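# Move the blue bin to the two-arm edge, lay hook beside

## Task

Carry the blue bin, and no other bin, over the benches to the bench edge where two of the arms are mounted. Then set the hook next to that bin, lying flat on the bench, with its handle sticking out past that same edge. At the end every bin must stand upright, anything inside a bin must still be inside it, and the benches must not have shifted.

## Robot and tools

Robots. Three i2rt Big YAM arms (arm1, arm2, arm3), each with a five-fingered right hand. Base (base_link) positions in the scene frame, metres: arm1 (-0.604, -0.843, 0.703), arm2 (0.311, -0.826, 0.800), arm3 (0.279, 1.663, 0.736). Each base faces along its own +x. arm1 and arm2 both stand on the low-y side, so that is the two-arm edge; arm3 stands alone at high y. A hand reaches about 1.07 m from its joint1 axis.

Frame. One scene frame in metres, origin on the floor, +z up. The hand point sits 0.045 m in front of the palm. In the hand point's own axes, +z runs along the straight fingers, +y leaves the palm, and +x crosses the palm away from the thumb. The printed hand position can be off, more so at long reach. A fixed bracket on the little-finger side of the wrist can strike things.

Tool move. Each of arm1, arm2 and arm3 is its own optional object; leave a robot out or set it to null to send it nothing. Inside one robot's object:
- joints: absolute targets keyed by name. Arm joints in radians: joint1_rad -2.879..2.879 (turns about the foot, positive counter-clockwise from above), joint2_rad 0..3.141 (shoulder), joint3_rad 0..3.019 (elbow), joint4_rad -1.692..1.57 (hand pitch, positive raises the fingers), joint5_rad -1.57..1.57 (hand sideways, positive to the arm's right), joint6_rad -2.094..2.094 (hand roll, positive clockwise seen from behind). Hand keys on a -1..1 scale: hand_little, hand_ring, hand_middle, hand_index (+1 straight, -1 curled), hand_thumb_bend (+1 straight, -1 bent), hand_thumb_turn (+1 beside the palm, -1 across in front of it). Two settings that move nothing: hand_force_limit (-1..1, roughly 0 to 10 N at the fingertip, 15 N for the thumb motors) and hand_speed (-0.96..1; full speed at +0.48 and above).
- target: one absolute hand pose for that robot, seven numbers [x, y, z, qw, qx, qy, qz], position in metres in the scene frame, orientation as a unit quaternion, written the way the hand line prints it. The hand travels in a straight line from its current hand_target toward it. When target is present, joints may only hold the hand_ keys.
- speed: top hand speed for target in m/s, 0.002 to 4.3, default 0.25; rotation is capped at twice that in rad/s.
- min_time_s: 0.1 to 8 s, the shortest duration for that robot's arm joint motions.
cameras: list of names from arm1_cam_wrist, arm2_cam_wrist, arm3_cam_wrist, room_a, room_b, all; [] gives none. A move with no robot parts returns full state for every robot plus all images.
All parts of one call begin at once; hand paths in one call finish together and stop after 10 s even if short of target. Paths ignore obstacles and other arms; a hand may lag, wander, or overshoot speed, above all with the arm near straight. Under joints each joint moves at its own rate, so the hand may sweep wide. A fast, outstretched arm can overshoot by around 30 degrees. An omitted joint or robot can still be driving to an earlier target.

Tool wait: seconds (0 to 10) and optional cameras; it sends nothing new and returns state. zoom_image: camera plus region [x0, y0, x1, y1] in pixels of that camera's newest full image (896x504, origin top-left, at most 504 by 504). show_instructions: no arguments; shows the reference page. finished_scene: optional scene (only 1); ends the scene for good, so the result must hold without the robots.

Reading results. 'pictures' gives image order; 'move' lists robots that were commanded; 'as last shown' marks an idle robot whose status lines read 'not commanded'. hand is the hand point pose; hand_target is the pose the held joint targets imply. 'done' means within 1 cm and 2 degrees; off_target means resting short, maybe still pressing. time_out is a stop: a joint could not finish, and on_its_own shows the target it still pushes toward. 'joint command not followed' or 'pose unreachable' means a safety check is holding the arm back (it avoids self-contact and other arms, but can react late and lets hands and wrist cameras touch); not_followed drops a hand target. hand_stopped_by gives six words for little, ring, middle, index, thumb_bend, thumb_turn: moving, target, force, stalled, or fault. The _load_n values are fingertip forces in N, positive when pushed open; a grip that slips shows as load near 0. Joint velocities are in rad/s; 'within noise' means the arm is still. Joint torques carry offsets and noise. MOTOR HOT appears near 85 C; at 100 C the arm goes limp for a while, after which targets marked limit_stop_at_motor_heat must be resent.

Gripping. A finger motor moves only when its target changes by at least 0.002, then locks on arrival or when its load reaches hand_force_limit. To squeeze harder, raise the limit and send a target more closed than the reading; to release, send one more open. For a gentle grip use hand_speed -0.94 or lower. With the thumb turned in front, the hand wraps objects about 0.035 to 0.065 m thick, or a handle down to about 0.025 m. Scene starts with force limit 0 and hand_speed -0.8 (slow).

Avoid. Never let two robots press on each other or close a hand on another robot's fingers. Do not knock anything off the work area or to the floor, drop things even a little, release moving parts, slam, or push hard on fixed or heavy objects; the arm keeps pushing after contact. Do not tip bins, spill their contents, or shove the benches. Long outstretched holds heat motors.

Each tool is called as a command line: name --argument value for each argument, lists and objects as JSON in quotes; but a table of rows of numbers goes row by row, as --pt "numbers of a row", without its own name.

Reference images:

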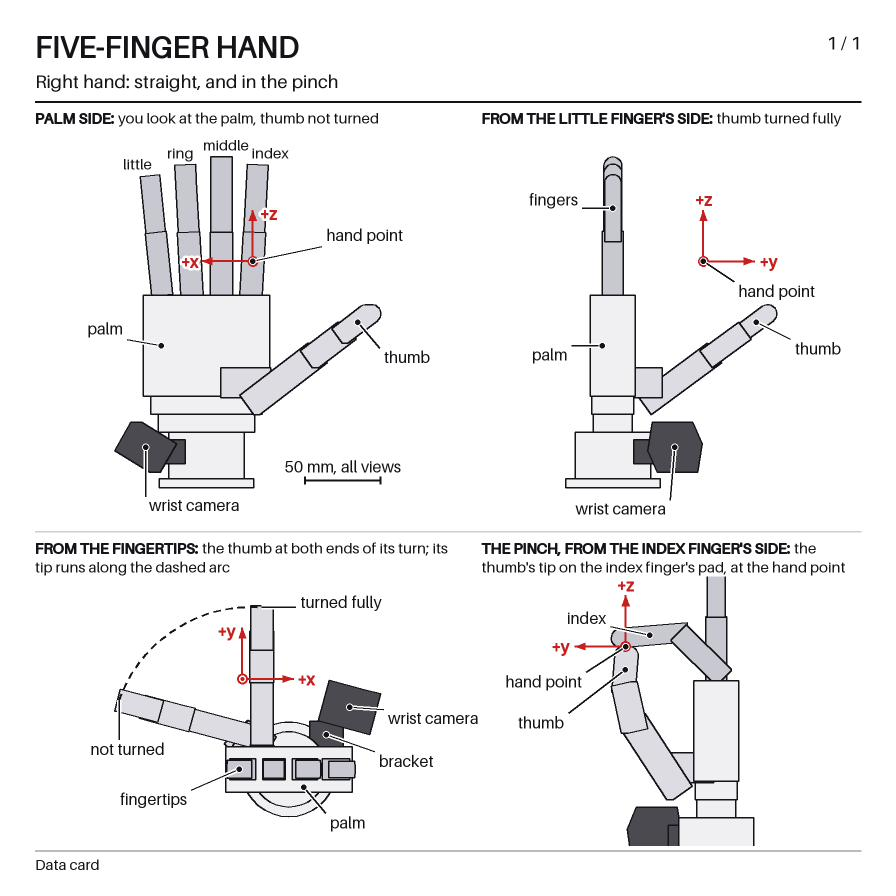

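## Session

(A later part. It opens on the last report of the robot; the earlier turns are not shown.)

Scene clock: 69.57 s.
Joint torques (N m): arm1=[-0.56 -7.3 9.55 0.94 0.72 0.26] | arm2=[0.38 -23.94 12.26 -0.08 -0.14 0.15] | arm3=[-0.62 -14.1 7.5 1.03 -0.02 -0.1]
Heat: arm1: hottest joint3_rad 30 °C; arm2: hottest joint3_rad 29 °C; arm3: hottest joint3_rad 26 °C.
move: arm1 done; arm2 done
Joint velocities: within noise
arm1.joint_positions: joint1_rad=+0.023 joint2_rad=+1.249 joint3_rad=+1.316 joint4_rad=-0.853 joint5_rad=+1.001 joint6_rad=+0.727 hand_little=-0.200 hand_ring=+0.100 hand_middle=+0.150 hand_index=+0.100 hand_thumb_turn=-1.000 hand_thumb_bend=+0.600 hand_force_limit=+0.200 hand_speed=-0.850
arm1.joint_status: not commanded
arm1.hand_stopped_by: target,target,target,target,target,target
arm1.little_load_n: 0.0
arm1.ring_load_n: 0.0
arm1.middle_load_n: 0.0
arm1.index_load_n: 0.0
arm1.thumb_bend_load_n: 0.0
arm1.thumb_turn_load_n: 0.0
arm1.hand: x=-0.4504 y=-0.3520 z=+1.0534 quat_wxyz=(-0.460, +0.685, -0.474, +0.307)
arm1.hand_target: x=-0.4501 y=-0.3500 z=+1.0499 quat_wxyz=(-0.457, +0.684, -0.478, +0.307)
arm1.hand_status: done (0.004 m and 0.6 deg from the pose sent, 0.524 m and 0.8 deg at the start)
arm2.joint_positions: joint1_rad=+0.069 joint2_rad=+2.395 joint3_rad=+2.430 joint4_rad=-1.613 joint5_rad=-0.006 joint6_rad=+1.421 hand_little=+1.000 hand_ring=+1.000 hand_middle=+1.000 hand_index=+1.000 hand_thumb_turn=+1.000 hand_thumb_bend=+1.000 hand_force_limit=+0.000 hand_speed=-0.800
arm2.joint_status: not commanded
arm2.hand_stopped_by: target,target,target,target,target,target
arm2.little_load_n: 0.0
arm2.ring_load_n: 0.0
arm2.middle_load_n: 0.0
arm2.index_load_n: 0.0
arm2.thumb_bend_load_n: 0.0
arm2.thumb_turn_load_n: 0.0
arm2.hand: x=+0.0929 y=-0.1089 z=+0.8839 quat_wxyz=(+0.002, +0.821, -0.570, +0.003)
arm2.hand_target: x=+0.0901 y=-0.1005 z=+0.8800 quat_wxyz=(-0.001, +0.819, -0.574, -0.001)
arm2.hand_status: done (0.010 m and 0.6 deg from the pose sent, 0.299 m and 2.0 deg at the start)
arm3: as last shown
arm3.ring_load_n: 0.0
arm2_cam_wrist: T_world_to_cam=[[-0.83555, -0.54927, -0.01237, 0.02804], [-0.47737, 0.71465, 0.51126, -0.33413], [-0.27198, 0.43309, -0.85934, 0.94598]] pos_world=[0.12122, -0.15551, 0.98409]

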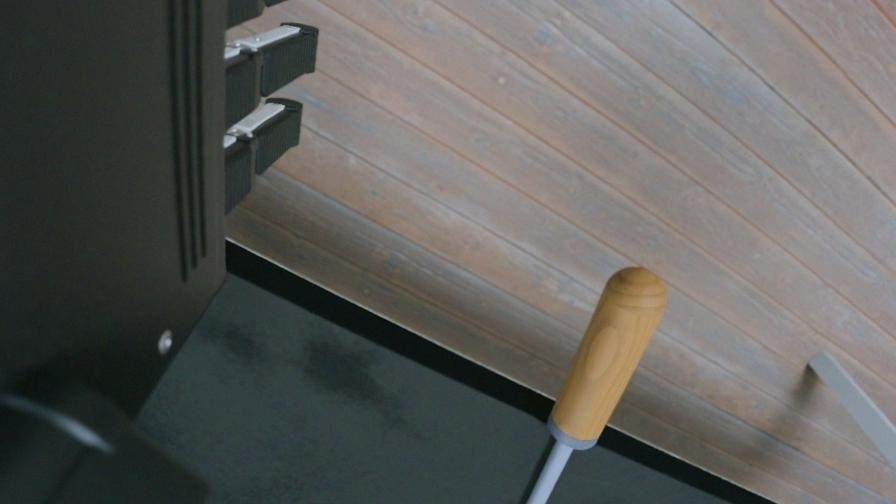

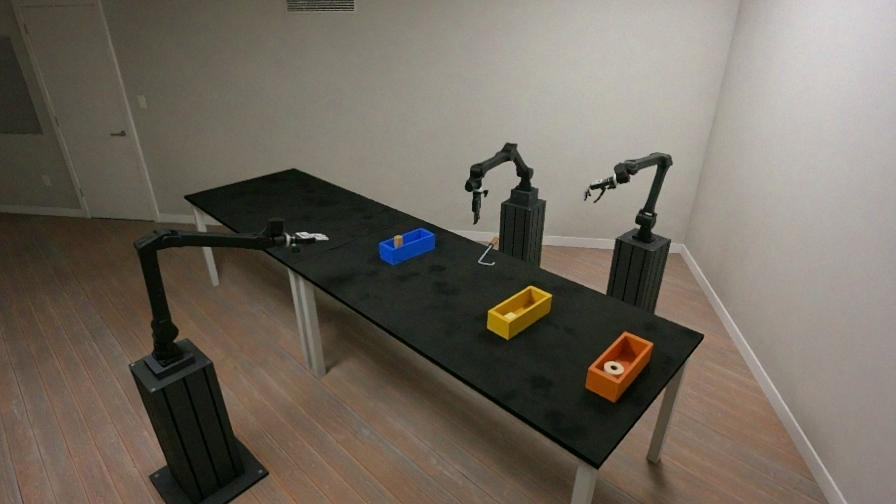

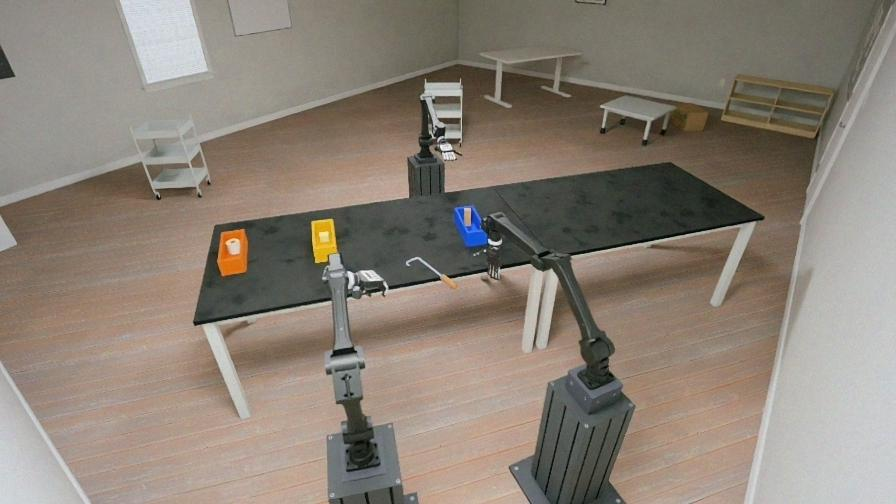

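move --arm2 '{"target": [0.02, -0.12, 0.79, 0, 0.834, -0.5518, 0], "speed": 0.15}' --cameras '["arm2_cam_wrist", "room_a", "room_b"]'

zoom_image --camera "room_b" --region '[380, 190, 540, 310]'

Scene clock: 71.53 s.
Joint torques (N m): arm1=[-0.67 -7.71 9.52 0.91 0.73 0.29] | arm2=[0.21 -23.77 8.61 0.66 -0.12 0.14] | arm3=[-0.44 -14.1 7.49 1.11 -0.01 -0.09]
Heat: arm1: hottest joint3_rad 30 °C; arm2: hottest joint3_rad 29 °C; arm3: hottest joint3_rad 26 °C.
move: arm2 off_target
Joint velocities: within noise
arm1, arm3: as last shown
arm1.hand: x=-0.4504 y=-0.3519 z=+1.0534 quat_wxyz=(-0.460, +0.685, -0.474, +0.307)
arm2.joint_positions: joint1_rad=+0.172 joint2_rad=+2.429 joint3_rad=+2.304 joint4_rad=-1.424 joint5_rad=-0.006 joint6_rad=+1.466 hand_little=+1.000 hand_ring=+1.000 hand_middle=+1.000 hand_index=+1.000 hand_thumb_turn=+1.000 hand_thumb_bend=+1.000 hand_force_limit=+0.000 hand_speed=-0.800
arm2.joint_status: not commanded
arm2.hand_stopped_by: target,target,target,target,target,target
arm2.little_load_n: 0.0
arm2.ring_load_n: 0.0
arm2.middle_load_n: 0.0
arm2.index_load_n: 0.0
arm2.thumb_bend_load_n: 0.0
arm2.thumb_turn_load_n: 0.0
arm2.hand: x=+0.0178 y=-0.1203 z=+0.8123 quat_wxyz=(-0.008, +0.837, -0.546, -0.008)
arm2.hand_target: x=+0.0203 y=-0.1205 z=+0.7904 quat_wxyz=(+0.000, +0.834, -0.552, +0.000)
arm2.hand_status: off_target (0.022 m and 1.5 deg from the pose sent, 0.119 m and 2.6 deg at the start)
arm3.index_load_n: -0.5
arm2_cam_wrist: T_world_to_cam=[[-0.80282, -0.59583, -0.02184, -0.04039], [-0.51325, 0.67199, 0.53387, -0.34809], [-0.30342, 0.43981, -0.84529, 0.85898]] pos_world=[0.04955, -0.16793, 0.91104]

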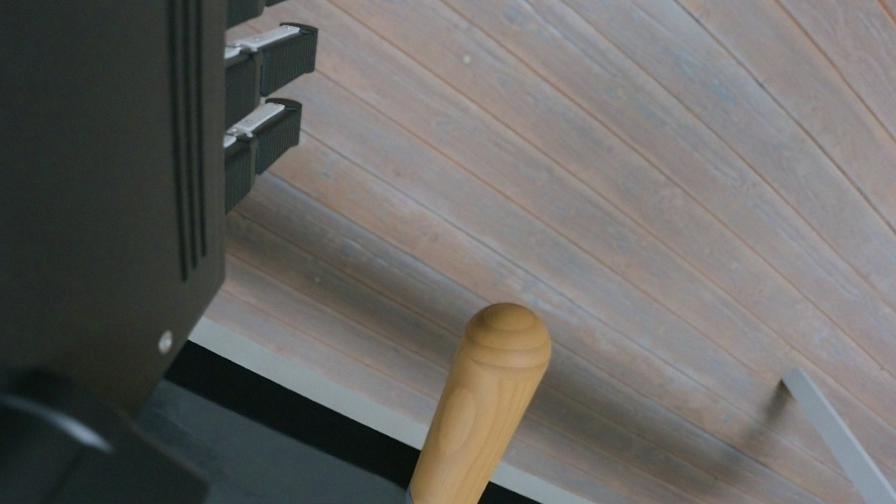

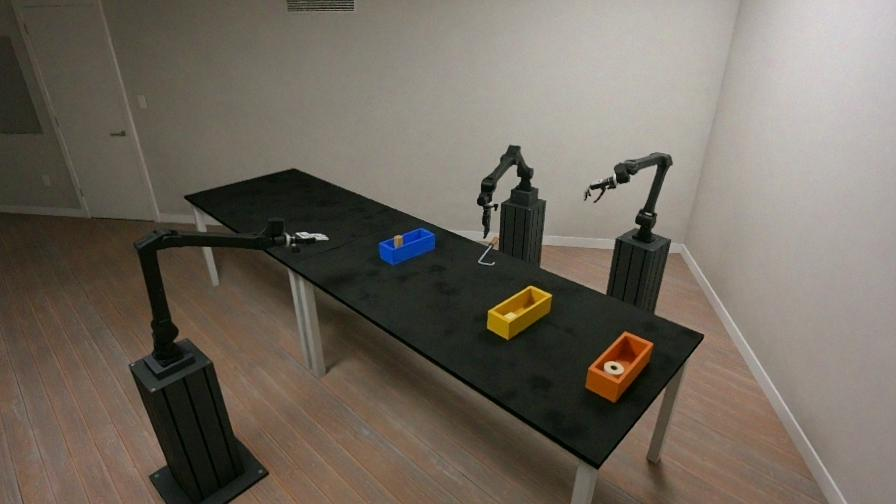

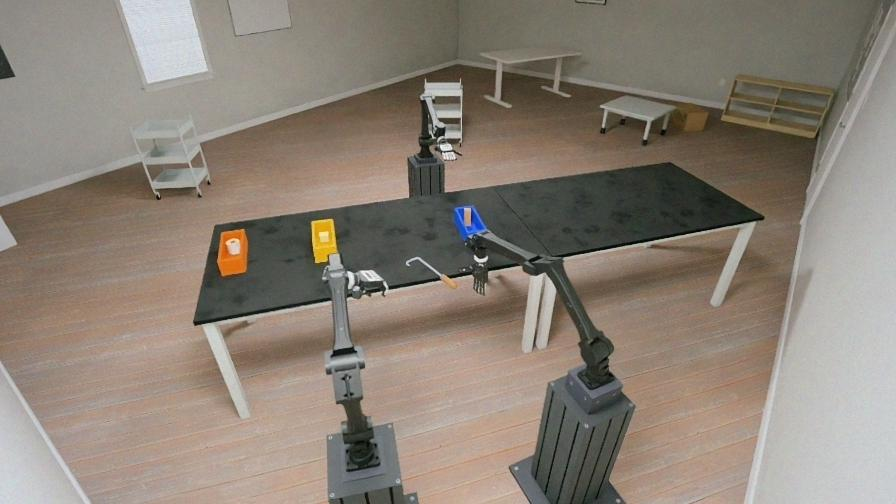

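Scaled by 3.150 from the camera's image (finer frame: 1280x720).

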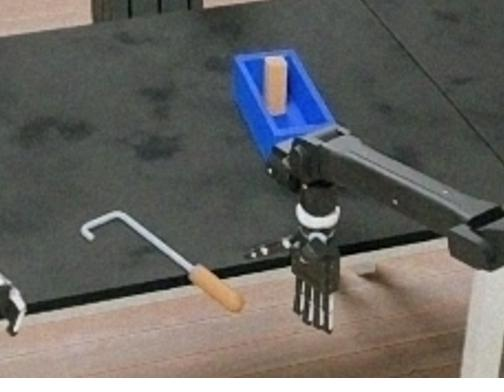

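move --arm2 '{"target": [-0.04, -0.085, 0.782, 0, 0.834, -0.5518, 0], "speed": 0.1}' --cameras '["arm2_cam_wrist", "room_a", "room_b"]'

zoom_image --camera "room_b" --region '[400, 230, 500, 310]'

zoom_image --camera "room_a" --region '[450, 180, 530, 280]'

Scene clock: 73.50 s.
Joint torques (N m): arm1=[-0.67 -7.36 9.51 0.88 0.72 0.28] | arm2=[0.26 -25.23 12.4 -0.06 -0.14 0.14] | arm3=[-0.5 -13.98 7.5 1.07 -0.01 -0.1]
Heat: arm1: hottest joint3_rad 30 °C; arm2: hottest joint3_rad 30 °C; arm3: hottest joint3_rad 26 °C.
move: arm2 done
Joint velocities: within noise
arm1, arm3: as last shown
arm2.joint_positions: joint1_rad=+0.229 joint2_rad=+2.755 joint3_rad=+2.880 joint4_rad=-1.668 joint5_rad=-0.007 joint6_rad=+1.532 hand_little=+1.000 hand_ring=+1.000 hand_middle=+1.000 hand_index=+1.000 hand_thumb_turn=+1.000 hand_thumb_bend=+1.000 hand_force_limit=+0.000 hand_speed=-0.800
arm2.joint_status: not commanded
arm2.hand_stopped_by: target,target,target,target,target,target
arm2.little_load_n: 0.0
arm2.ring_load_n: 0.0
arm2.middle_load_n: 0.0
arm2.index_load_n: 0.0
arm2.thumb_bend_load_n: 0.0
arm2.thumb_turn_load_n: 0.0
arm2.hand: x=-0.0390 y=-0.0902 z=+0.7906 quat_wxyz=(-0.008, +0.835, -0.550, -0.011)
arm2.hand_target: x=-0.0395 y=-0.0863 z=+0.7819 quat_wxyz=(-0.009, +0.832, -0.555, -0.013)
arm2.hand_status: done (0.010 m and 1.6 deg from the pose sent, 0.074 m and 1.5 deg at the start; a joint's target at an end of its range on 15 of 49 steps)
arm3.index_load_n: 0.0
arm2_cam_wrist: T_world_to_cam=[[-0.808, -0.5888, -0.02126, -0.06845], [-0.50561, 0.67442, 0.53807, -0.3887], [-0.30248, 0.44551, -0.84263, 0.80861]] pos_world=[-0.00725, -0.13839, 0.88905]

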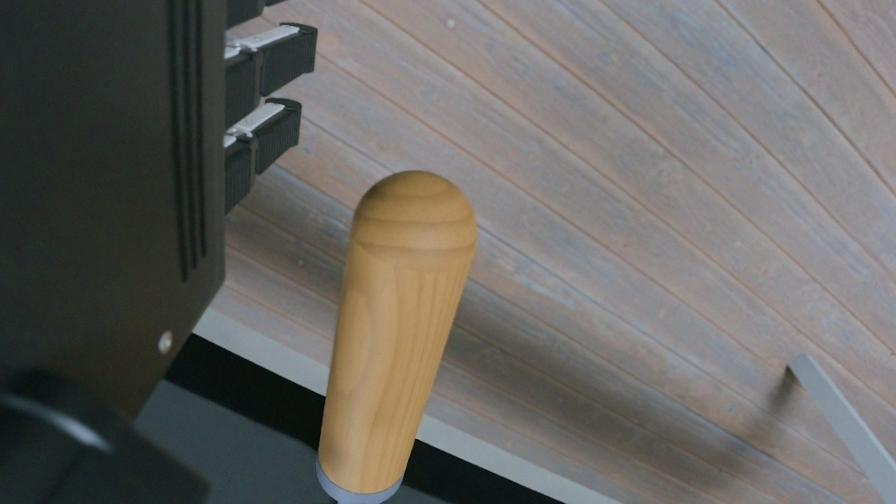

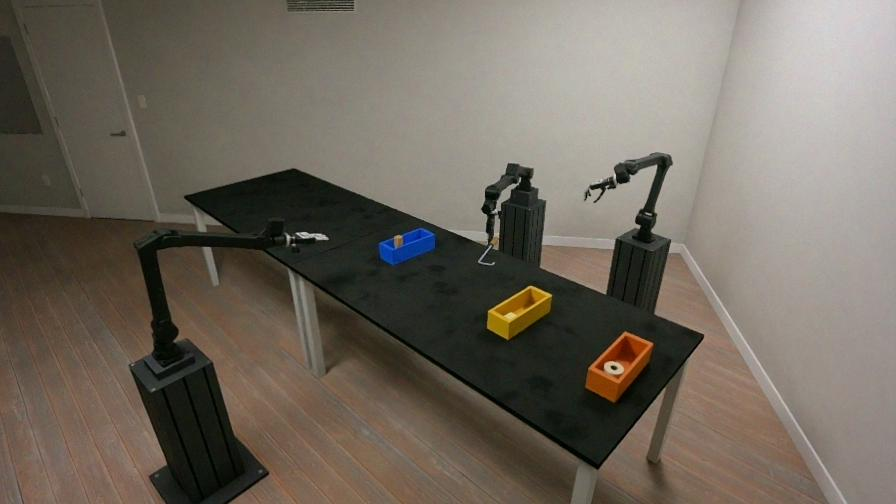

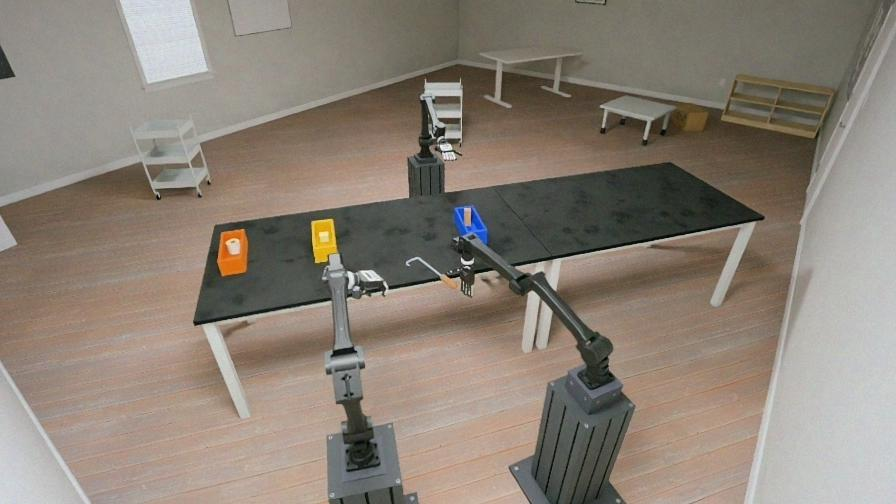

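Scaled by 5.040 from the camera's image (finer frame: 1280x720).

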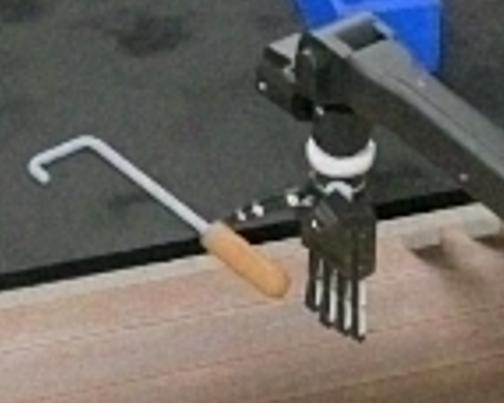

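Scaled by 5.040 from the camera's image (finer frame: 1280x720).

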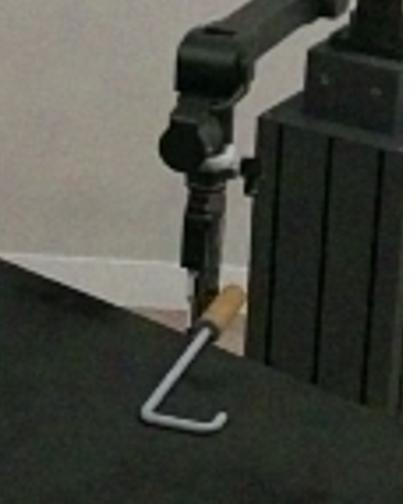

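move --arm2 '{"target": [-0.080, -0.036, 0.775, -0.0721, 0.8268, -0.5471, -0.1088], "speed": 0.08}' --cameras '["arm2_cam_wrist", "room_a", "room_b"]'

zoom_image --camera "room_b" --region '[400, 230, 500, 310]'

zoom_image --camera "room_a" --region '[450, 180, 530, 280]'

Scene clock: 76.70 s.
Joint torques (N m): arm1=[-0.5 -7.12 9.52 0.91 0.72 0.26] | arm2=[0.73 -27.46 8.38 1.57 -0.19 0.15] | arm3=[-0.5 -14.21 7.58 1.14 -0.01 -0.1]
Heat: arm1: hottest joint3_rad 30 °C; arm2: hottest joint3_rad 30 °C; arm3: hottest joint3_rad 26 °C.
move: arm2 off_target
Joint velocities: within noise
arm1, arm3: as last shown
arm1.little_load_n: -0.5
arm2.joint_positions: joint1_rad=+0.242 joint2_rad=+2.755 joint3_rad=+2.846 joint4_rad=-1.382 joint5_rad=-0.007 joint6_rad=+1.550 hand_little=+1.000 hand_ring=+1.000 hand_middle=+1.000 hand_index=+1.000 hand_thumb_turn=+1.000 hand_thumb_bend=+1.000 hand_force_limit=+0.000 hand_speed=-0.800
arm2.joint_status: not commanded
arm2.hand_stopped_by: target,target,target,target,target,target
arm2.little_load_n: 0.0
arm2.ring_load_n: 0.0
arm2.middle_load_n: 0.0
arm2.index_load_n: 0.0
arm2.thumb_bend_load_n: 0.0
arm2.thumb_turn_load_n: 0.0
arm2.hand: x=-0.0734 y=-0.0314 z=+0.7955 quat_wxyz=(-0.079, +0.826, -0.546, -0.115)
arm2.hand_target: x=-0.0796 y=-0.0364 z=+0.7753 quat_wxyz=(-0.072, +0.827, -0.547, -0.109)
arm2.hand_status: off_target (0.022 m and 1.1 deg from the pose sent, 0.070 m and 13.5 deg at the start)
arm2_cam_wrist: T_world_to_cam=[[-0.81455, -0.57452, -0.08021, -0.01472], [-0.44321, 0.52716, 0.72503, -0.5972], [-0.37426, 0.62612, -0.68403, 0.65034]] pos_world=[-0.03327, -0.10083, 0.87666]

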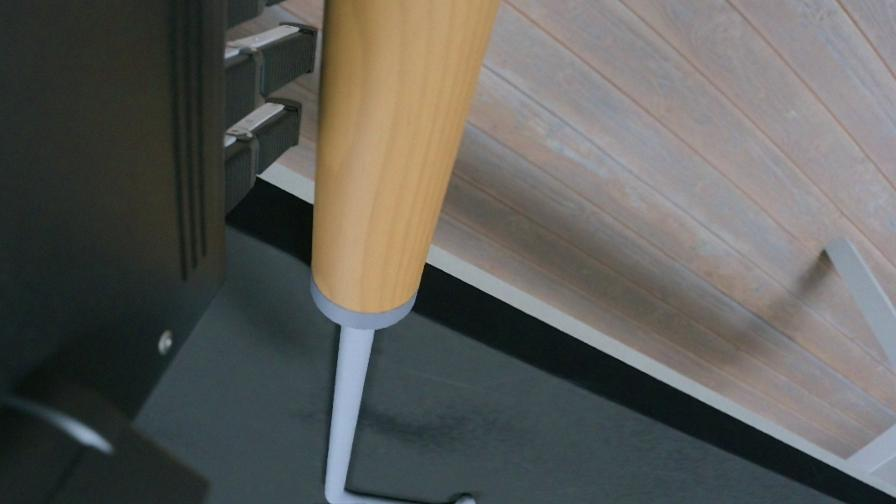

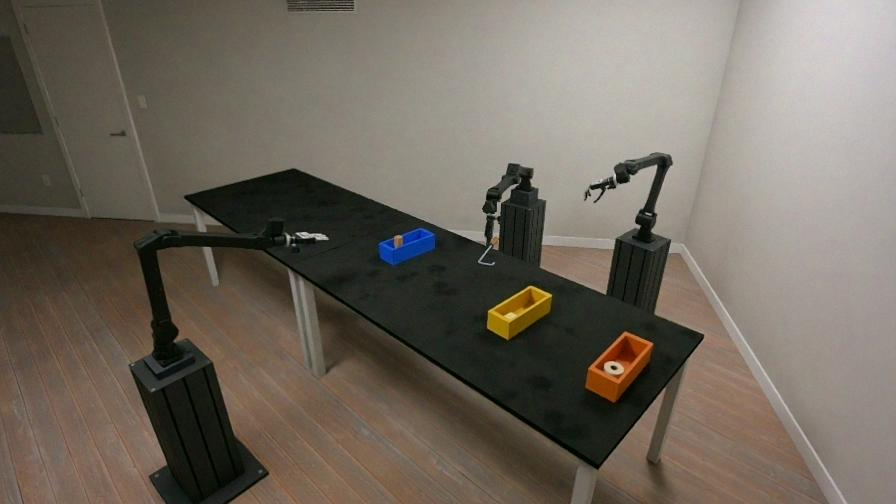

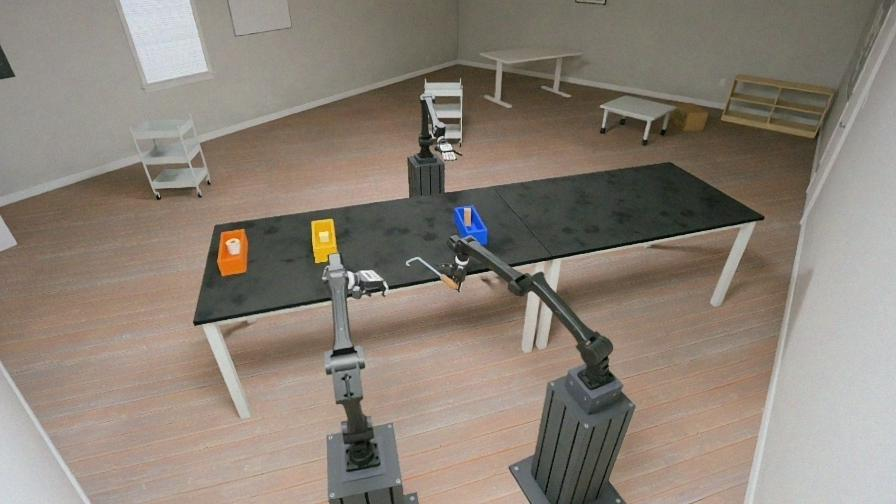

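Scaled by 5.040 from the camera's image (finer frame: 1280x720).

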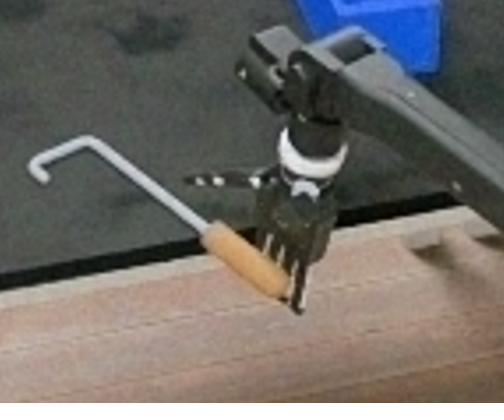

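Scaled by 5.040 from the camera's image (finer frame: 1280x720).

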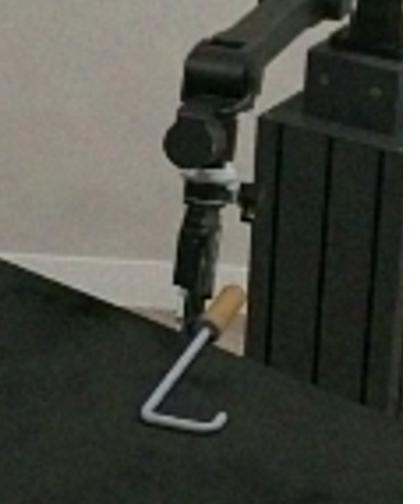

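move --arm2 '{"target": [-0.086, -0.041, 0.752, -0.0721, 0.8268, -0.5471, -0.1088], "speed": 0.06}' --cameras '["arm2_cam_wrist", "room_b"]'

zoom_image --camera "room_b" --region '[400, 230, 500, 310]'

Scene clock: 78.27 s.
Joint torques (N m): arm1=[-0.38 -7.36 9.5 0.9 0.73 0.28] | arm2=[1.08 -29.98 8.18 1.29 -0.1 0.13] | arm3=[-0.56 -14.27 7.5 1.09 0 -0.1]
Heat: arm1: hottest joint3_rad 30 °C; arm2: hottest joint3_rad 30 °C; arm3: hottest joint3_rad 26 °C.
move: arm2 done
Joint velocities: within noise
arm1: as last shown
arm1.little_load_n: 0.0
arm2.joint_positions: joint1_rad=+0.253 joint2_rad=+2.755 joint3_rad=+2.728 joint4_rad=-1.292 joint5_rad=-0.007 joint6_rad=+1.560 hand_little=+1.000 hand_ring=+1.000 hand_middle=+1.000 hand_index=+1.000 hand_thumb_turn=+1.000 hand_thumb_bend=+1.000 hand_force_limit=+0.000 hand_speed=-0.800
arm2.joint_status: not commanded
arm2.hand_stopped_by: target,target,target,target,target,target
arm2.little_load_n: 0.0
arm2.ring_load_n: 0.0
arm2.middle_load_n: 0.0
arm2.index_load_n: 0.0
arm2.thumb_bend_load_n: 0.0
arm2.thumb_turn_load_n: 0.0
arm2.hand: x=-0.0793 y=-0.0401 z=+0.7476 quat_wxyz=(-0.070, +0.828, -0.547, -0.104)
arm2.hand_target: x=-0.0860 y=-0.0410 z=+0.7520 quat_wxyz=(-0.072, +0.827, -0.547, -0.108)
arm2.hand_status: done (0.008 m and 0.6 deg from the pose sent, 0.046 m and 1.1 deg at the start)
arm3.joint_positions: joint1_rad=-0.082 joint2_rad=+1.646 joint3_rad=+1.278 joint4_rad=+0.134 joint5_rad=-0.042 joint6_rad=-0.012 hand_little=+1.000 hand_ring=+1.000 hand_middle=+1.000 hand_index=+1.000 hand_thumb_turn=+1.000 hand_thumb_bend=+1.000 hand_force_limit=+0.000 hand_speed=-0.800
arm3.joint_status: not commanded
arm3.hand_stopped_by: target,target,target,target,target,target
arm3.little_load_n: 0.0
arm3.ring_load_n: 0.0
arm3.middle_load_n: 0.0
arm3.index_load_n: 0.0
arm3.thumb_bend_load_n: 0.0
arm3.thumb_turn_load_n: 0.0
arm3.hand: x=+0.2945 y=+0.9453 z=+0.9902 quat_wxyz=(-0.002, +0.006, -0.781, +0.625)
arm3.hand_target: x=+0.2852 y=+0.9502 z=+0.9704 quat_wxyz=(+0.000, +0.000, -0.793, +0.609)
arm3.hand_status: not commanded
arm2_cam_wrist: T_world_to_cam=[[-0.8132, -0.57759, -0.0713, -0.03506], [-0.44994, 0.54627, 0.7065, -0.54637], [-0.36912, 0.60661, -0.70411, 0.63552]] pos_world=[-0.03976, -0.10729, 0.83099]

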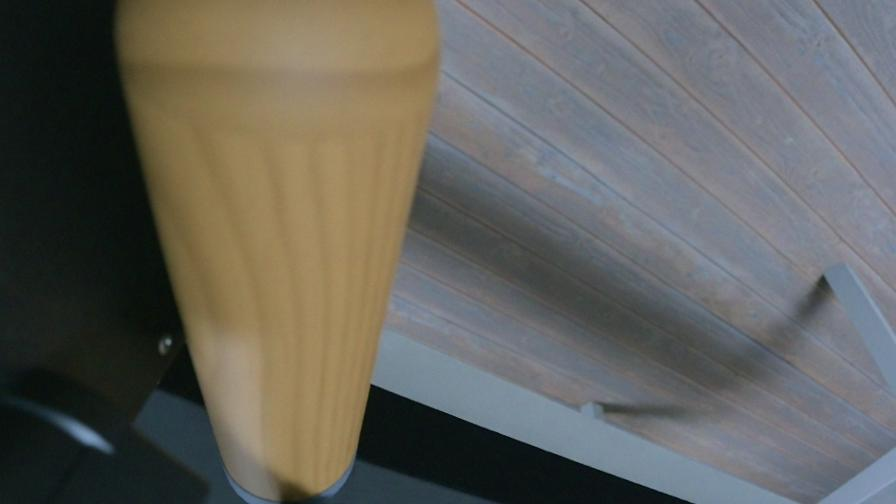

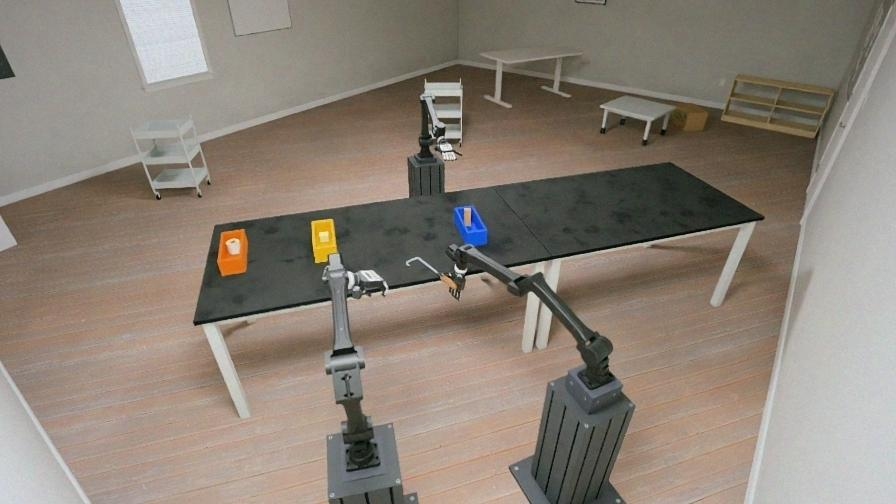

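Scaled by 5.040 from the camera's image (finer frame: 1280x720).

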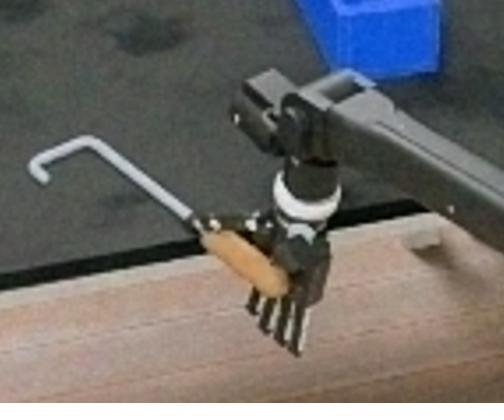

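move --arm2 '{"target": [-0.086, -0.041, 0.779, -0.0721, 0.8268, -0.5471, -0.1088], "speed": 0.06}' --cameras '["arm2_cam_wrist", "room_b", "room_a"]'

zoom_image --camera "room_b" --region '[400, 230, 500, 310]'

zoom_image --camera "room_a" --region '[450, 180, 530, 280]'

Scene clock: 79.70 s.
Joint torques (N m): arm1=[-0.67 -7.41 9.55 1.01 0.72 0.28] | arm2=[0.97 -29.86 11.47 0.43 -0.11 0.12] | arm3=[-0.62 -14.1 7.53 1.07 -0.01 -0.1]
Heat: arm1: hottest joint3_rad 30 °C; arm2: hottest joint3_rad 30 °C; arm3: hottest joint3_rad 26 °C.
move: arm2 off_target
Joint velocities: within noise
arm1, arm3: as last shown
arm2.joint_positions: joint1_rad=+0.253 joint2_rad=+2.747 joint3_rad=+2.728 joint4_rad=-1.327 joint5_rad=-0.007 joint6_rad=+1.561 hand_little=+1.000 hand_ring=+1.000 hand_middle=+1.000 hand_index=+1.000 hand_thumb_turn=+1.000 hand_thumb_bend=+1.000 hand_force_limit=+0.000 hand_speed=-0.800
arm2.joint_status: not commanded
arm2.hand_stopped_by: target,target,target,target,target,target
arm2.little_load_n: 0.0
arm2.ring_load_n: 0.0
arm2.middle_load_n: 0.0
arm2.index_load_n: 0.0
arm2.thumb_bend_load_n: 0.0
arm2.thumb_turn_load_n: 0.0
arm2.hand: x=-0.0766 y=-0.0467 z=+0.7519 quat_wxyz=(-0.063, +0.829, -0.548, -0.093)
arm2.hand_target: x=-0.0857 y=-0.0417 z=+0.7789 quat_wxyz=(-0.072, +0.827, -0.547, -0.109)
arm2.hand_status: off_target (0.029 m and 2.1 deg from the pose sent, 0.032 m and 0.6 deg at the start)
arm3.thumb_turn_load_n: -0.5
pictures: arm2_cam_wrist, room_a, room_b
arm2_cam_wrist: T_world_to_cam=[[-0.81331, -0.57817, -0.06518, -0.04095], [-0.45593, 0.56371, 0.68874, -0.53089], [-0.36147, 0.58988, -0.72207, 0.65679]] pos_world=[-0.03793, -0.11184, 0.83723]

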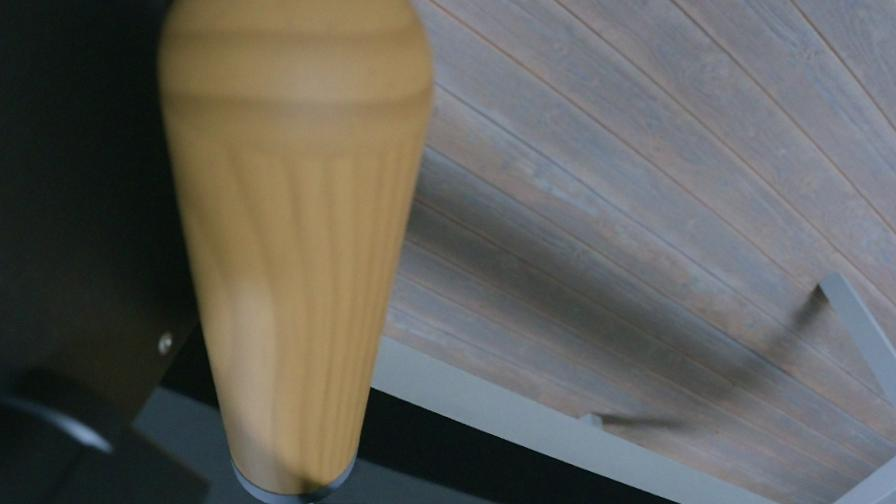

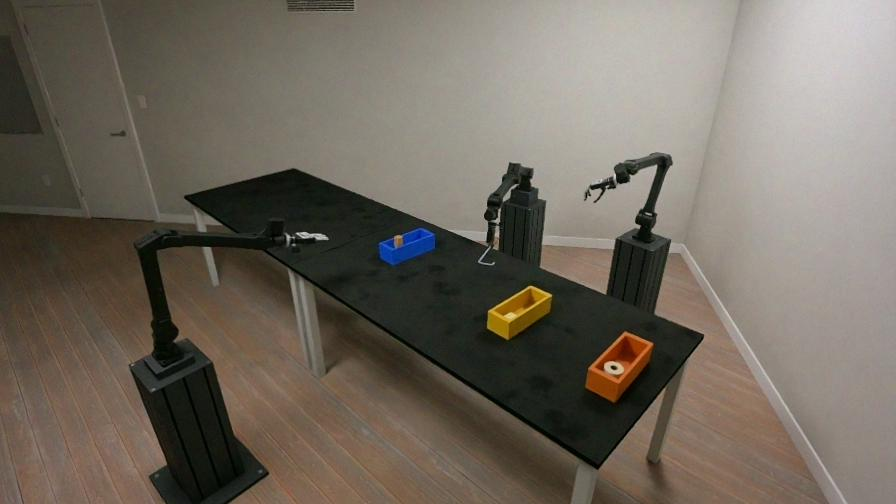

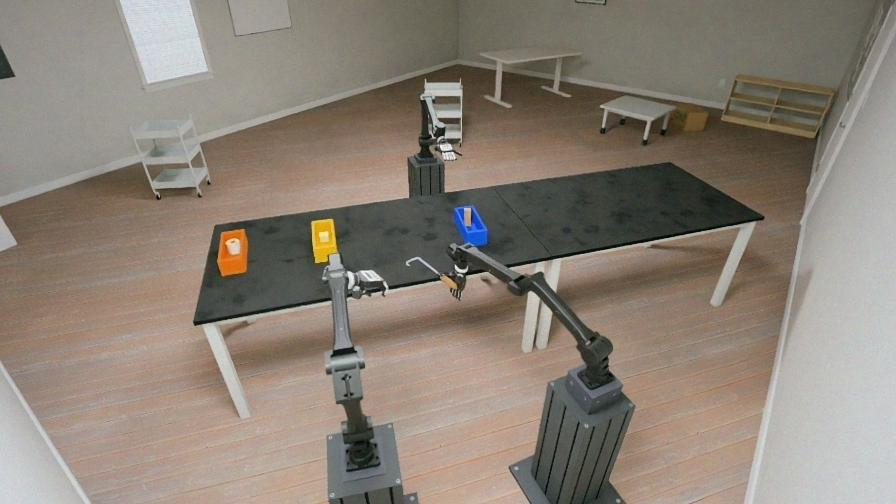

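Scaled by 5.040 from the camera's image (finer frame: 1280x720).

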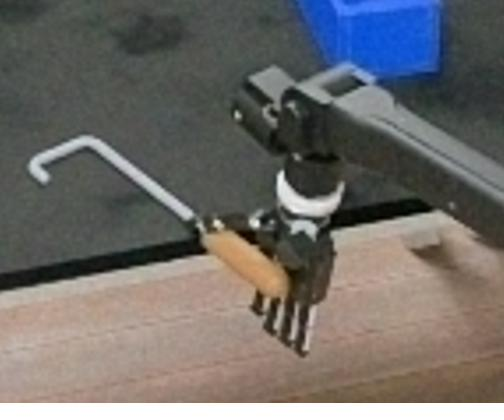

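Scaled by 5.040 from the camera's image (finer frame: 1280x720).

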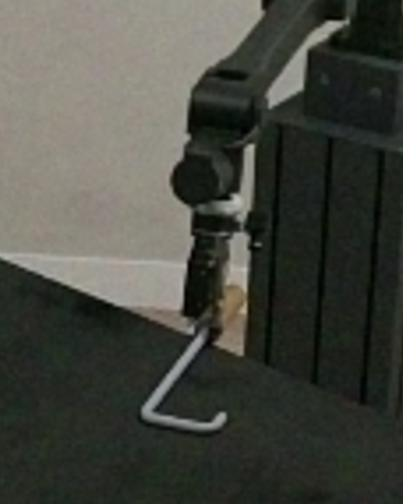

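move --arm2 '{"target": [-0.083, -0.036, 0.797, -0.0721, 0.8268, -0.5471, -0.1088], "speed": 0.06}' --cameras '["arm2_cam_wrist", "room_b", "room_a"]'

zoom_image --camera "room_b" --region '[400, 230, 500, 310]'

zoom_image --camera "room_a" --region '[450, 180, 530, 280]'

Scene clock: 81.27 s.
Joint torques (N m): arm1=[-0.62 -7.36 9.42 0.94 0.73 0.29] | arm2=[0.44 -26.17 12.97 0.46 -0.15 0.07] | arm3=[-0.73 -13.98 7.6 1.1 -0.01 -0.09]
Heat: arm1: hottest joint3_rad 30 °C; arm2: hottest joint3_rad 30 °C; arm3: hottest joint3_rad 26 °C.
move: arm2 done
Joint velocities: within noise
arm1, arm3: as last shown
arm2.joint_positions: joint1_rad=+0.253 joint2_rad=+2.746 joint3_rad=+2.855 joint4_rad=-1.416 joint5_rad=-0.007 joint6_rad=+1.561 hand_little=+1.000 hand_ring=+1.000 hand_middle=+1.000 hand_index=+1.000 hand_thumb_turn=+1.000 hand_thumb_bend=+1.000 hand_force_limit=+0.000 hand_speed=-0.800
arm2.joint_status: not commanded
arm2.hand_stopped_by: target,target,target,target,target,target
arm2.little_load_n: 0.0
arm2.ring_load_n: 0.0
arm2.middle_load_n: 0.0
arm2.index_load_n: 0.0
arm2.thumb_bend_load_n: 0.0
arm2.thumb_turn_load_n: 0.0
arm2.hand: x=-0.0798 y=-0.0400 z=+0.8041 quat_wxyz=(-0.074, +0.827, -0.547, -0.109)
arm2.hand_target: x=-0.0826 y=-0.0370 z=+0.7968 quat_wxyz=(-0.074, +0.826, -0.548, -0.112)
arm2.hand_status: done (0.009 m and 0.2 deg from the pose sent, 0.047 m and 2.1 deg at the start)
arm3.thumb_turn_load_n: 0.0
pictures: arm2_cam_wrist, room_a, room_b
arm2_cam_wrist: T_world_to_cam=[[-0.81416, -0.57595, -0.07368, -0.02946], [-0.44586, 0.53883, 0.71475, -0.59324], [-0.37196, 0.61477, -0.69549, 0.66814]] pos_world=[-0.03997, -0.10807, 0.88653]

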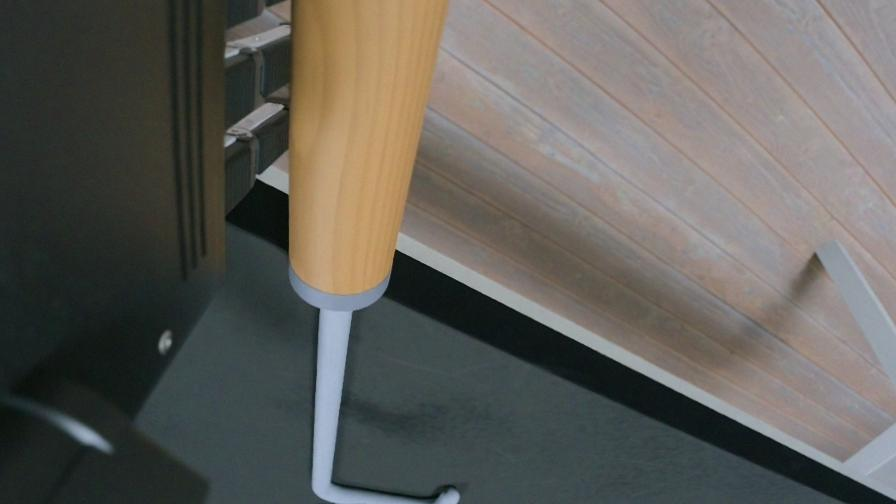

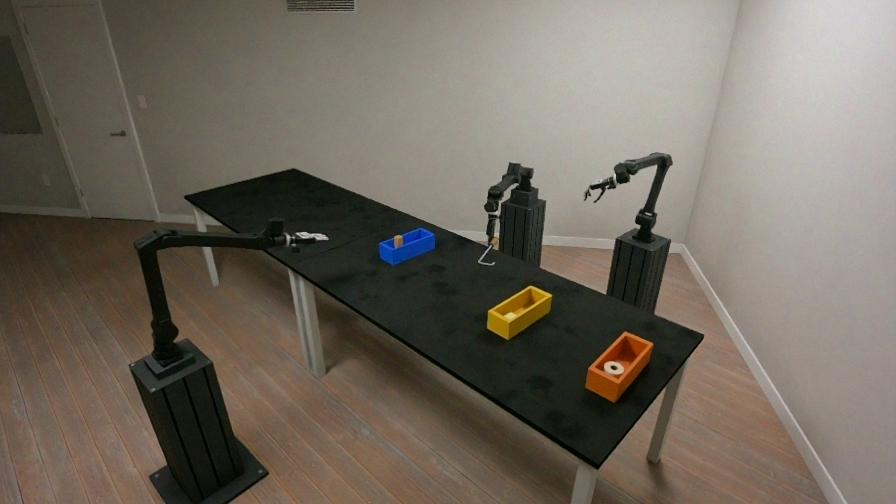

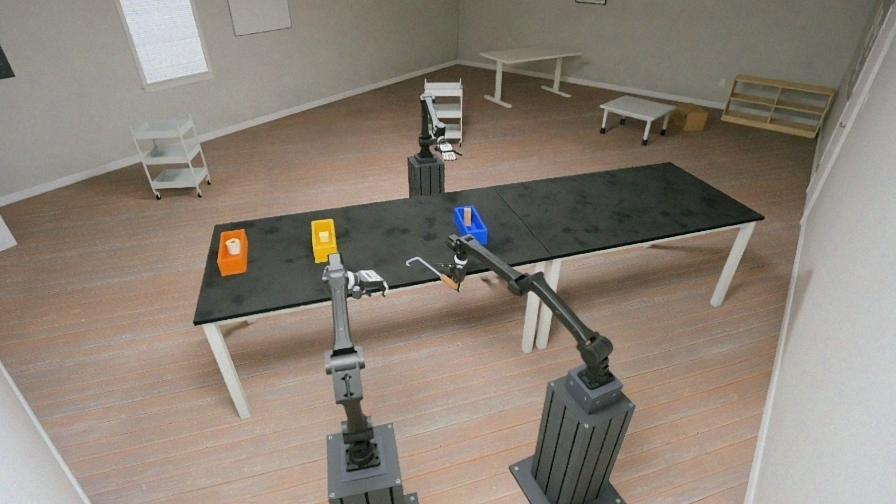

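Scaled by 5.040 from the camera's image (finer frame: 1280x720).

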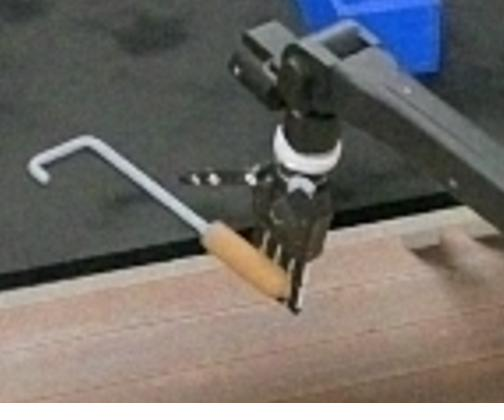

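Scaled by 5.040 from the camera's image (finer frame: 1280x720).

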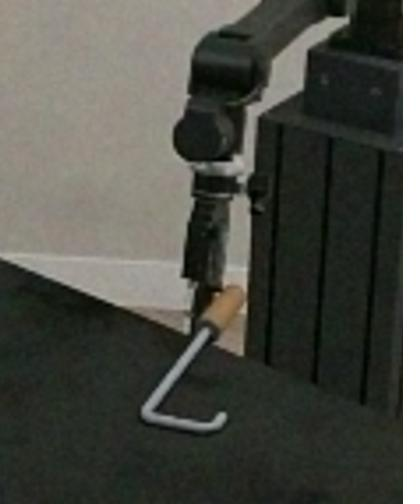

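move --arm2 '{"target": [-0.083, -0.036, 0.766, -0.0721, 0.8268, -0.5471, -0.1088], "speed": 0.06}' --cameras '["arm2_cam_wrist"]'

Scene clock: 83.33 s.
Joint torques (N m): arm1=[-0.56 -7.36 9.51 0.98 0.73 0.27] | arm2=[0.32 -26.75 8.54 1.42 -0.15 0.08] | arm3=[-0.73 -13.98 7.54 1.07 -0.01 -0.1]
Heat: arm1: hottest joint3_rad 30 °C; arm2: hottest joint3_rad 30 °C; arm3: hottest joint3_rad 26 °C.
move: arm2 off_target
Joint velocities: within noise
arm1, arm3: as last shown
arm2.joint_positions: joint1_rad=+0.253 joint2_rad=+2.746 joint3_rad=+2.824 joint4_rad=-1.360 joint5_rad=-0.007 joint6_rad=+1.561 hand_little=+1.000 hand_ring=+1.000 hand_middle=+1.000 hand_index=+1.000 hand_thumb_turn=+1.000 hand_thumb_bend=+1.000 hand_force_limit=+0.000 hand_speed=-0.800
arm2.joint_status: not commanded
arm2.hand_stopped_by: target,target,target,target,target,target
arm2.little_load_n: 0.0
arm2.ring_load_n: 0.0
arm2.middle_load_n: 0.0
arm2.index_load_n: 0.0
arm2.thumb_bend_load_n: 0.0
arm2.thumb_turn_load_n: 0.0
arm2.hand: x=-0.0826 y=-0.0332 z=+0.7949 quat_wxyz=(-0.081, +0.826, -0.546, -0.119)
arm2.hand_target: x=-0.0826 y=-0.0369 z=+0.7664 quat_wxyz=(-0.072, +0.827, -0.547, -0.109)
arm2.hand_status: off_target (0.029 m and 1.5 deg from the pose sent, 0.039 m and 0.2 deg at the start)
arm2_cam_wrist: T_world_to_cam=[[-0.81478, -0.57433, -0.07921, -0.02402], [-0.439, 0.52192, 0.73135, -0.60472], [-0.3787, 0.63067, -0.67738, 0.64208]] pos_world=[-0.04189, -0.10312, 0.87529]

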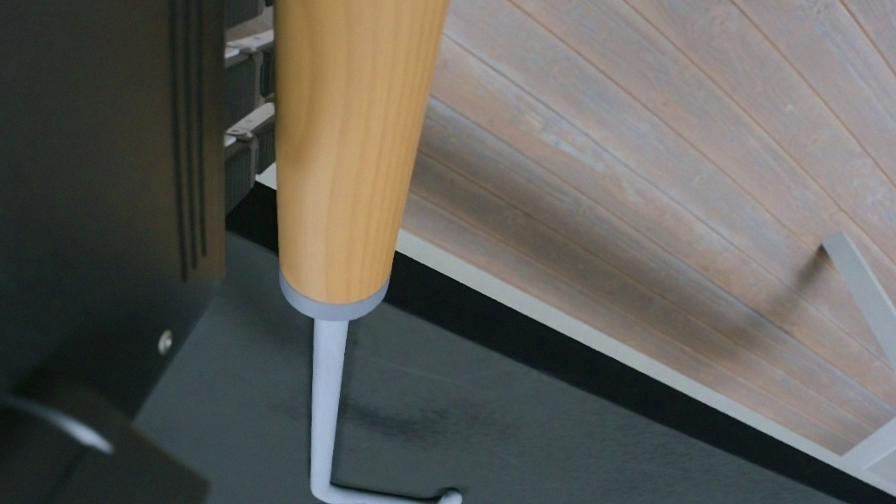

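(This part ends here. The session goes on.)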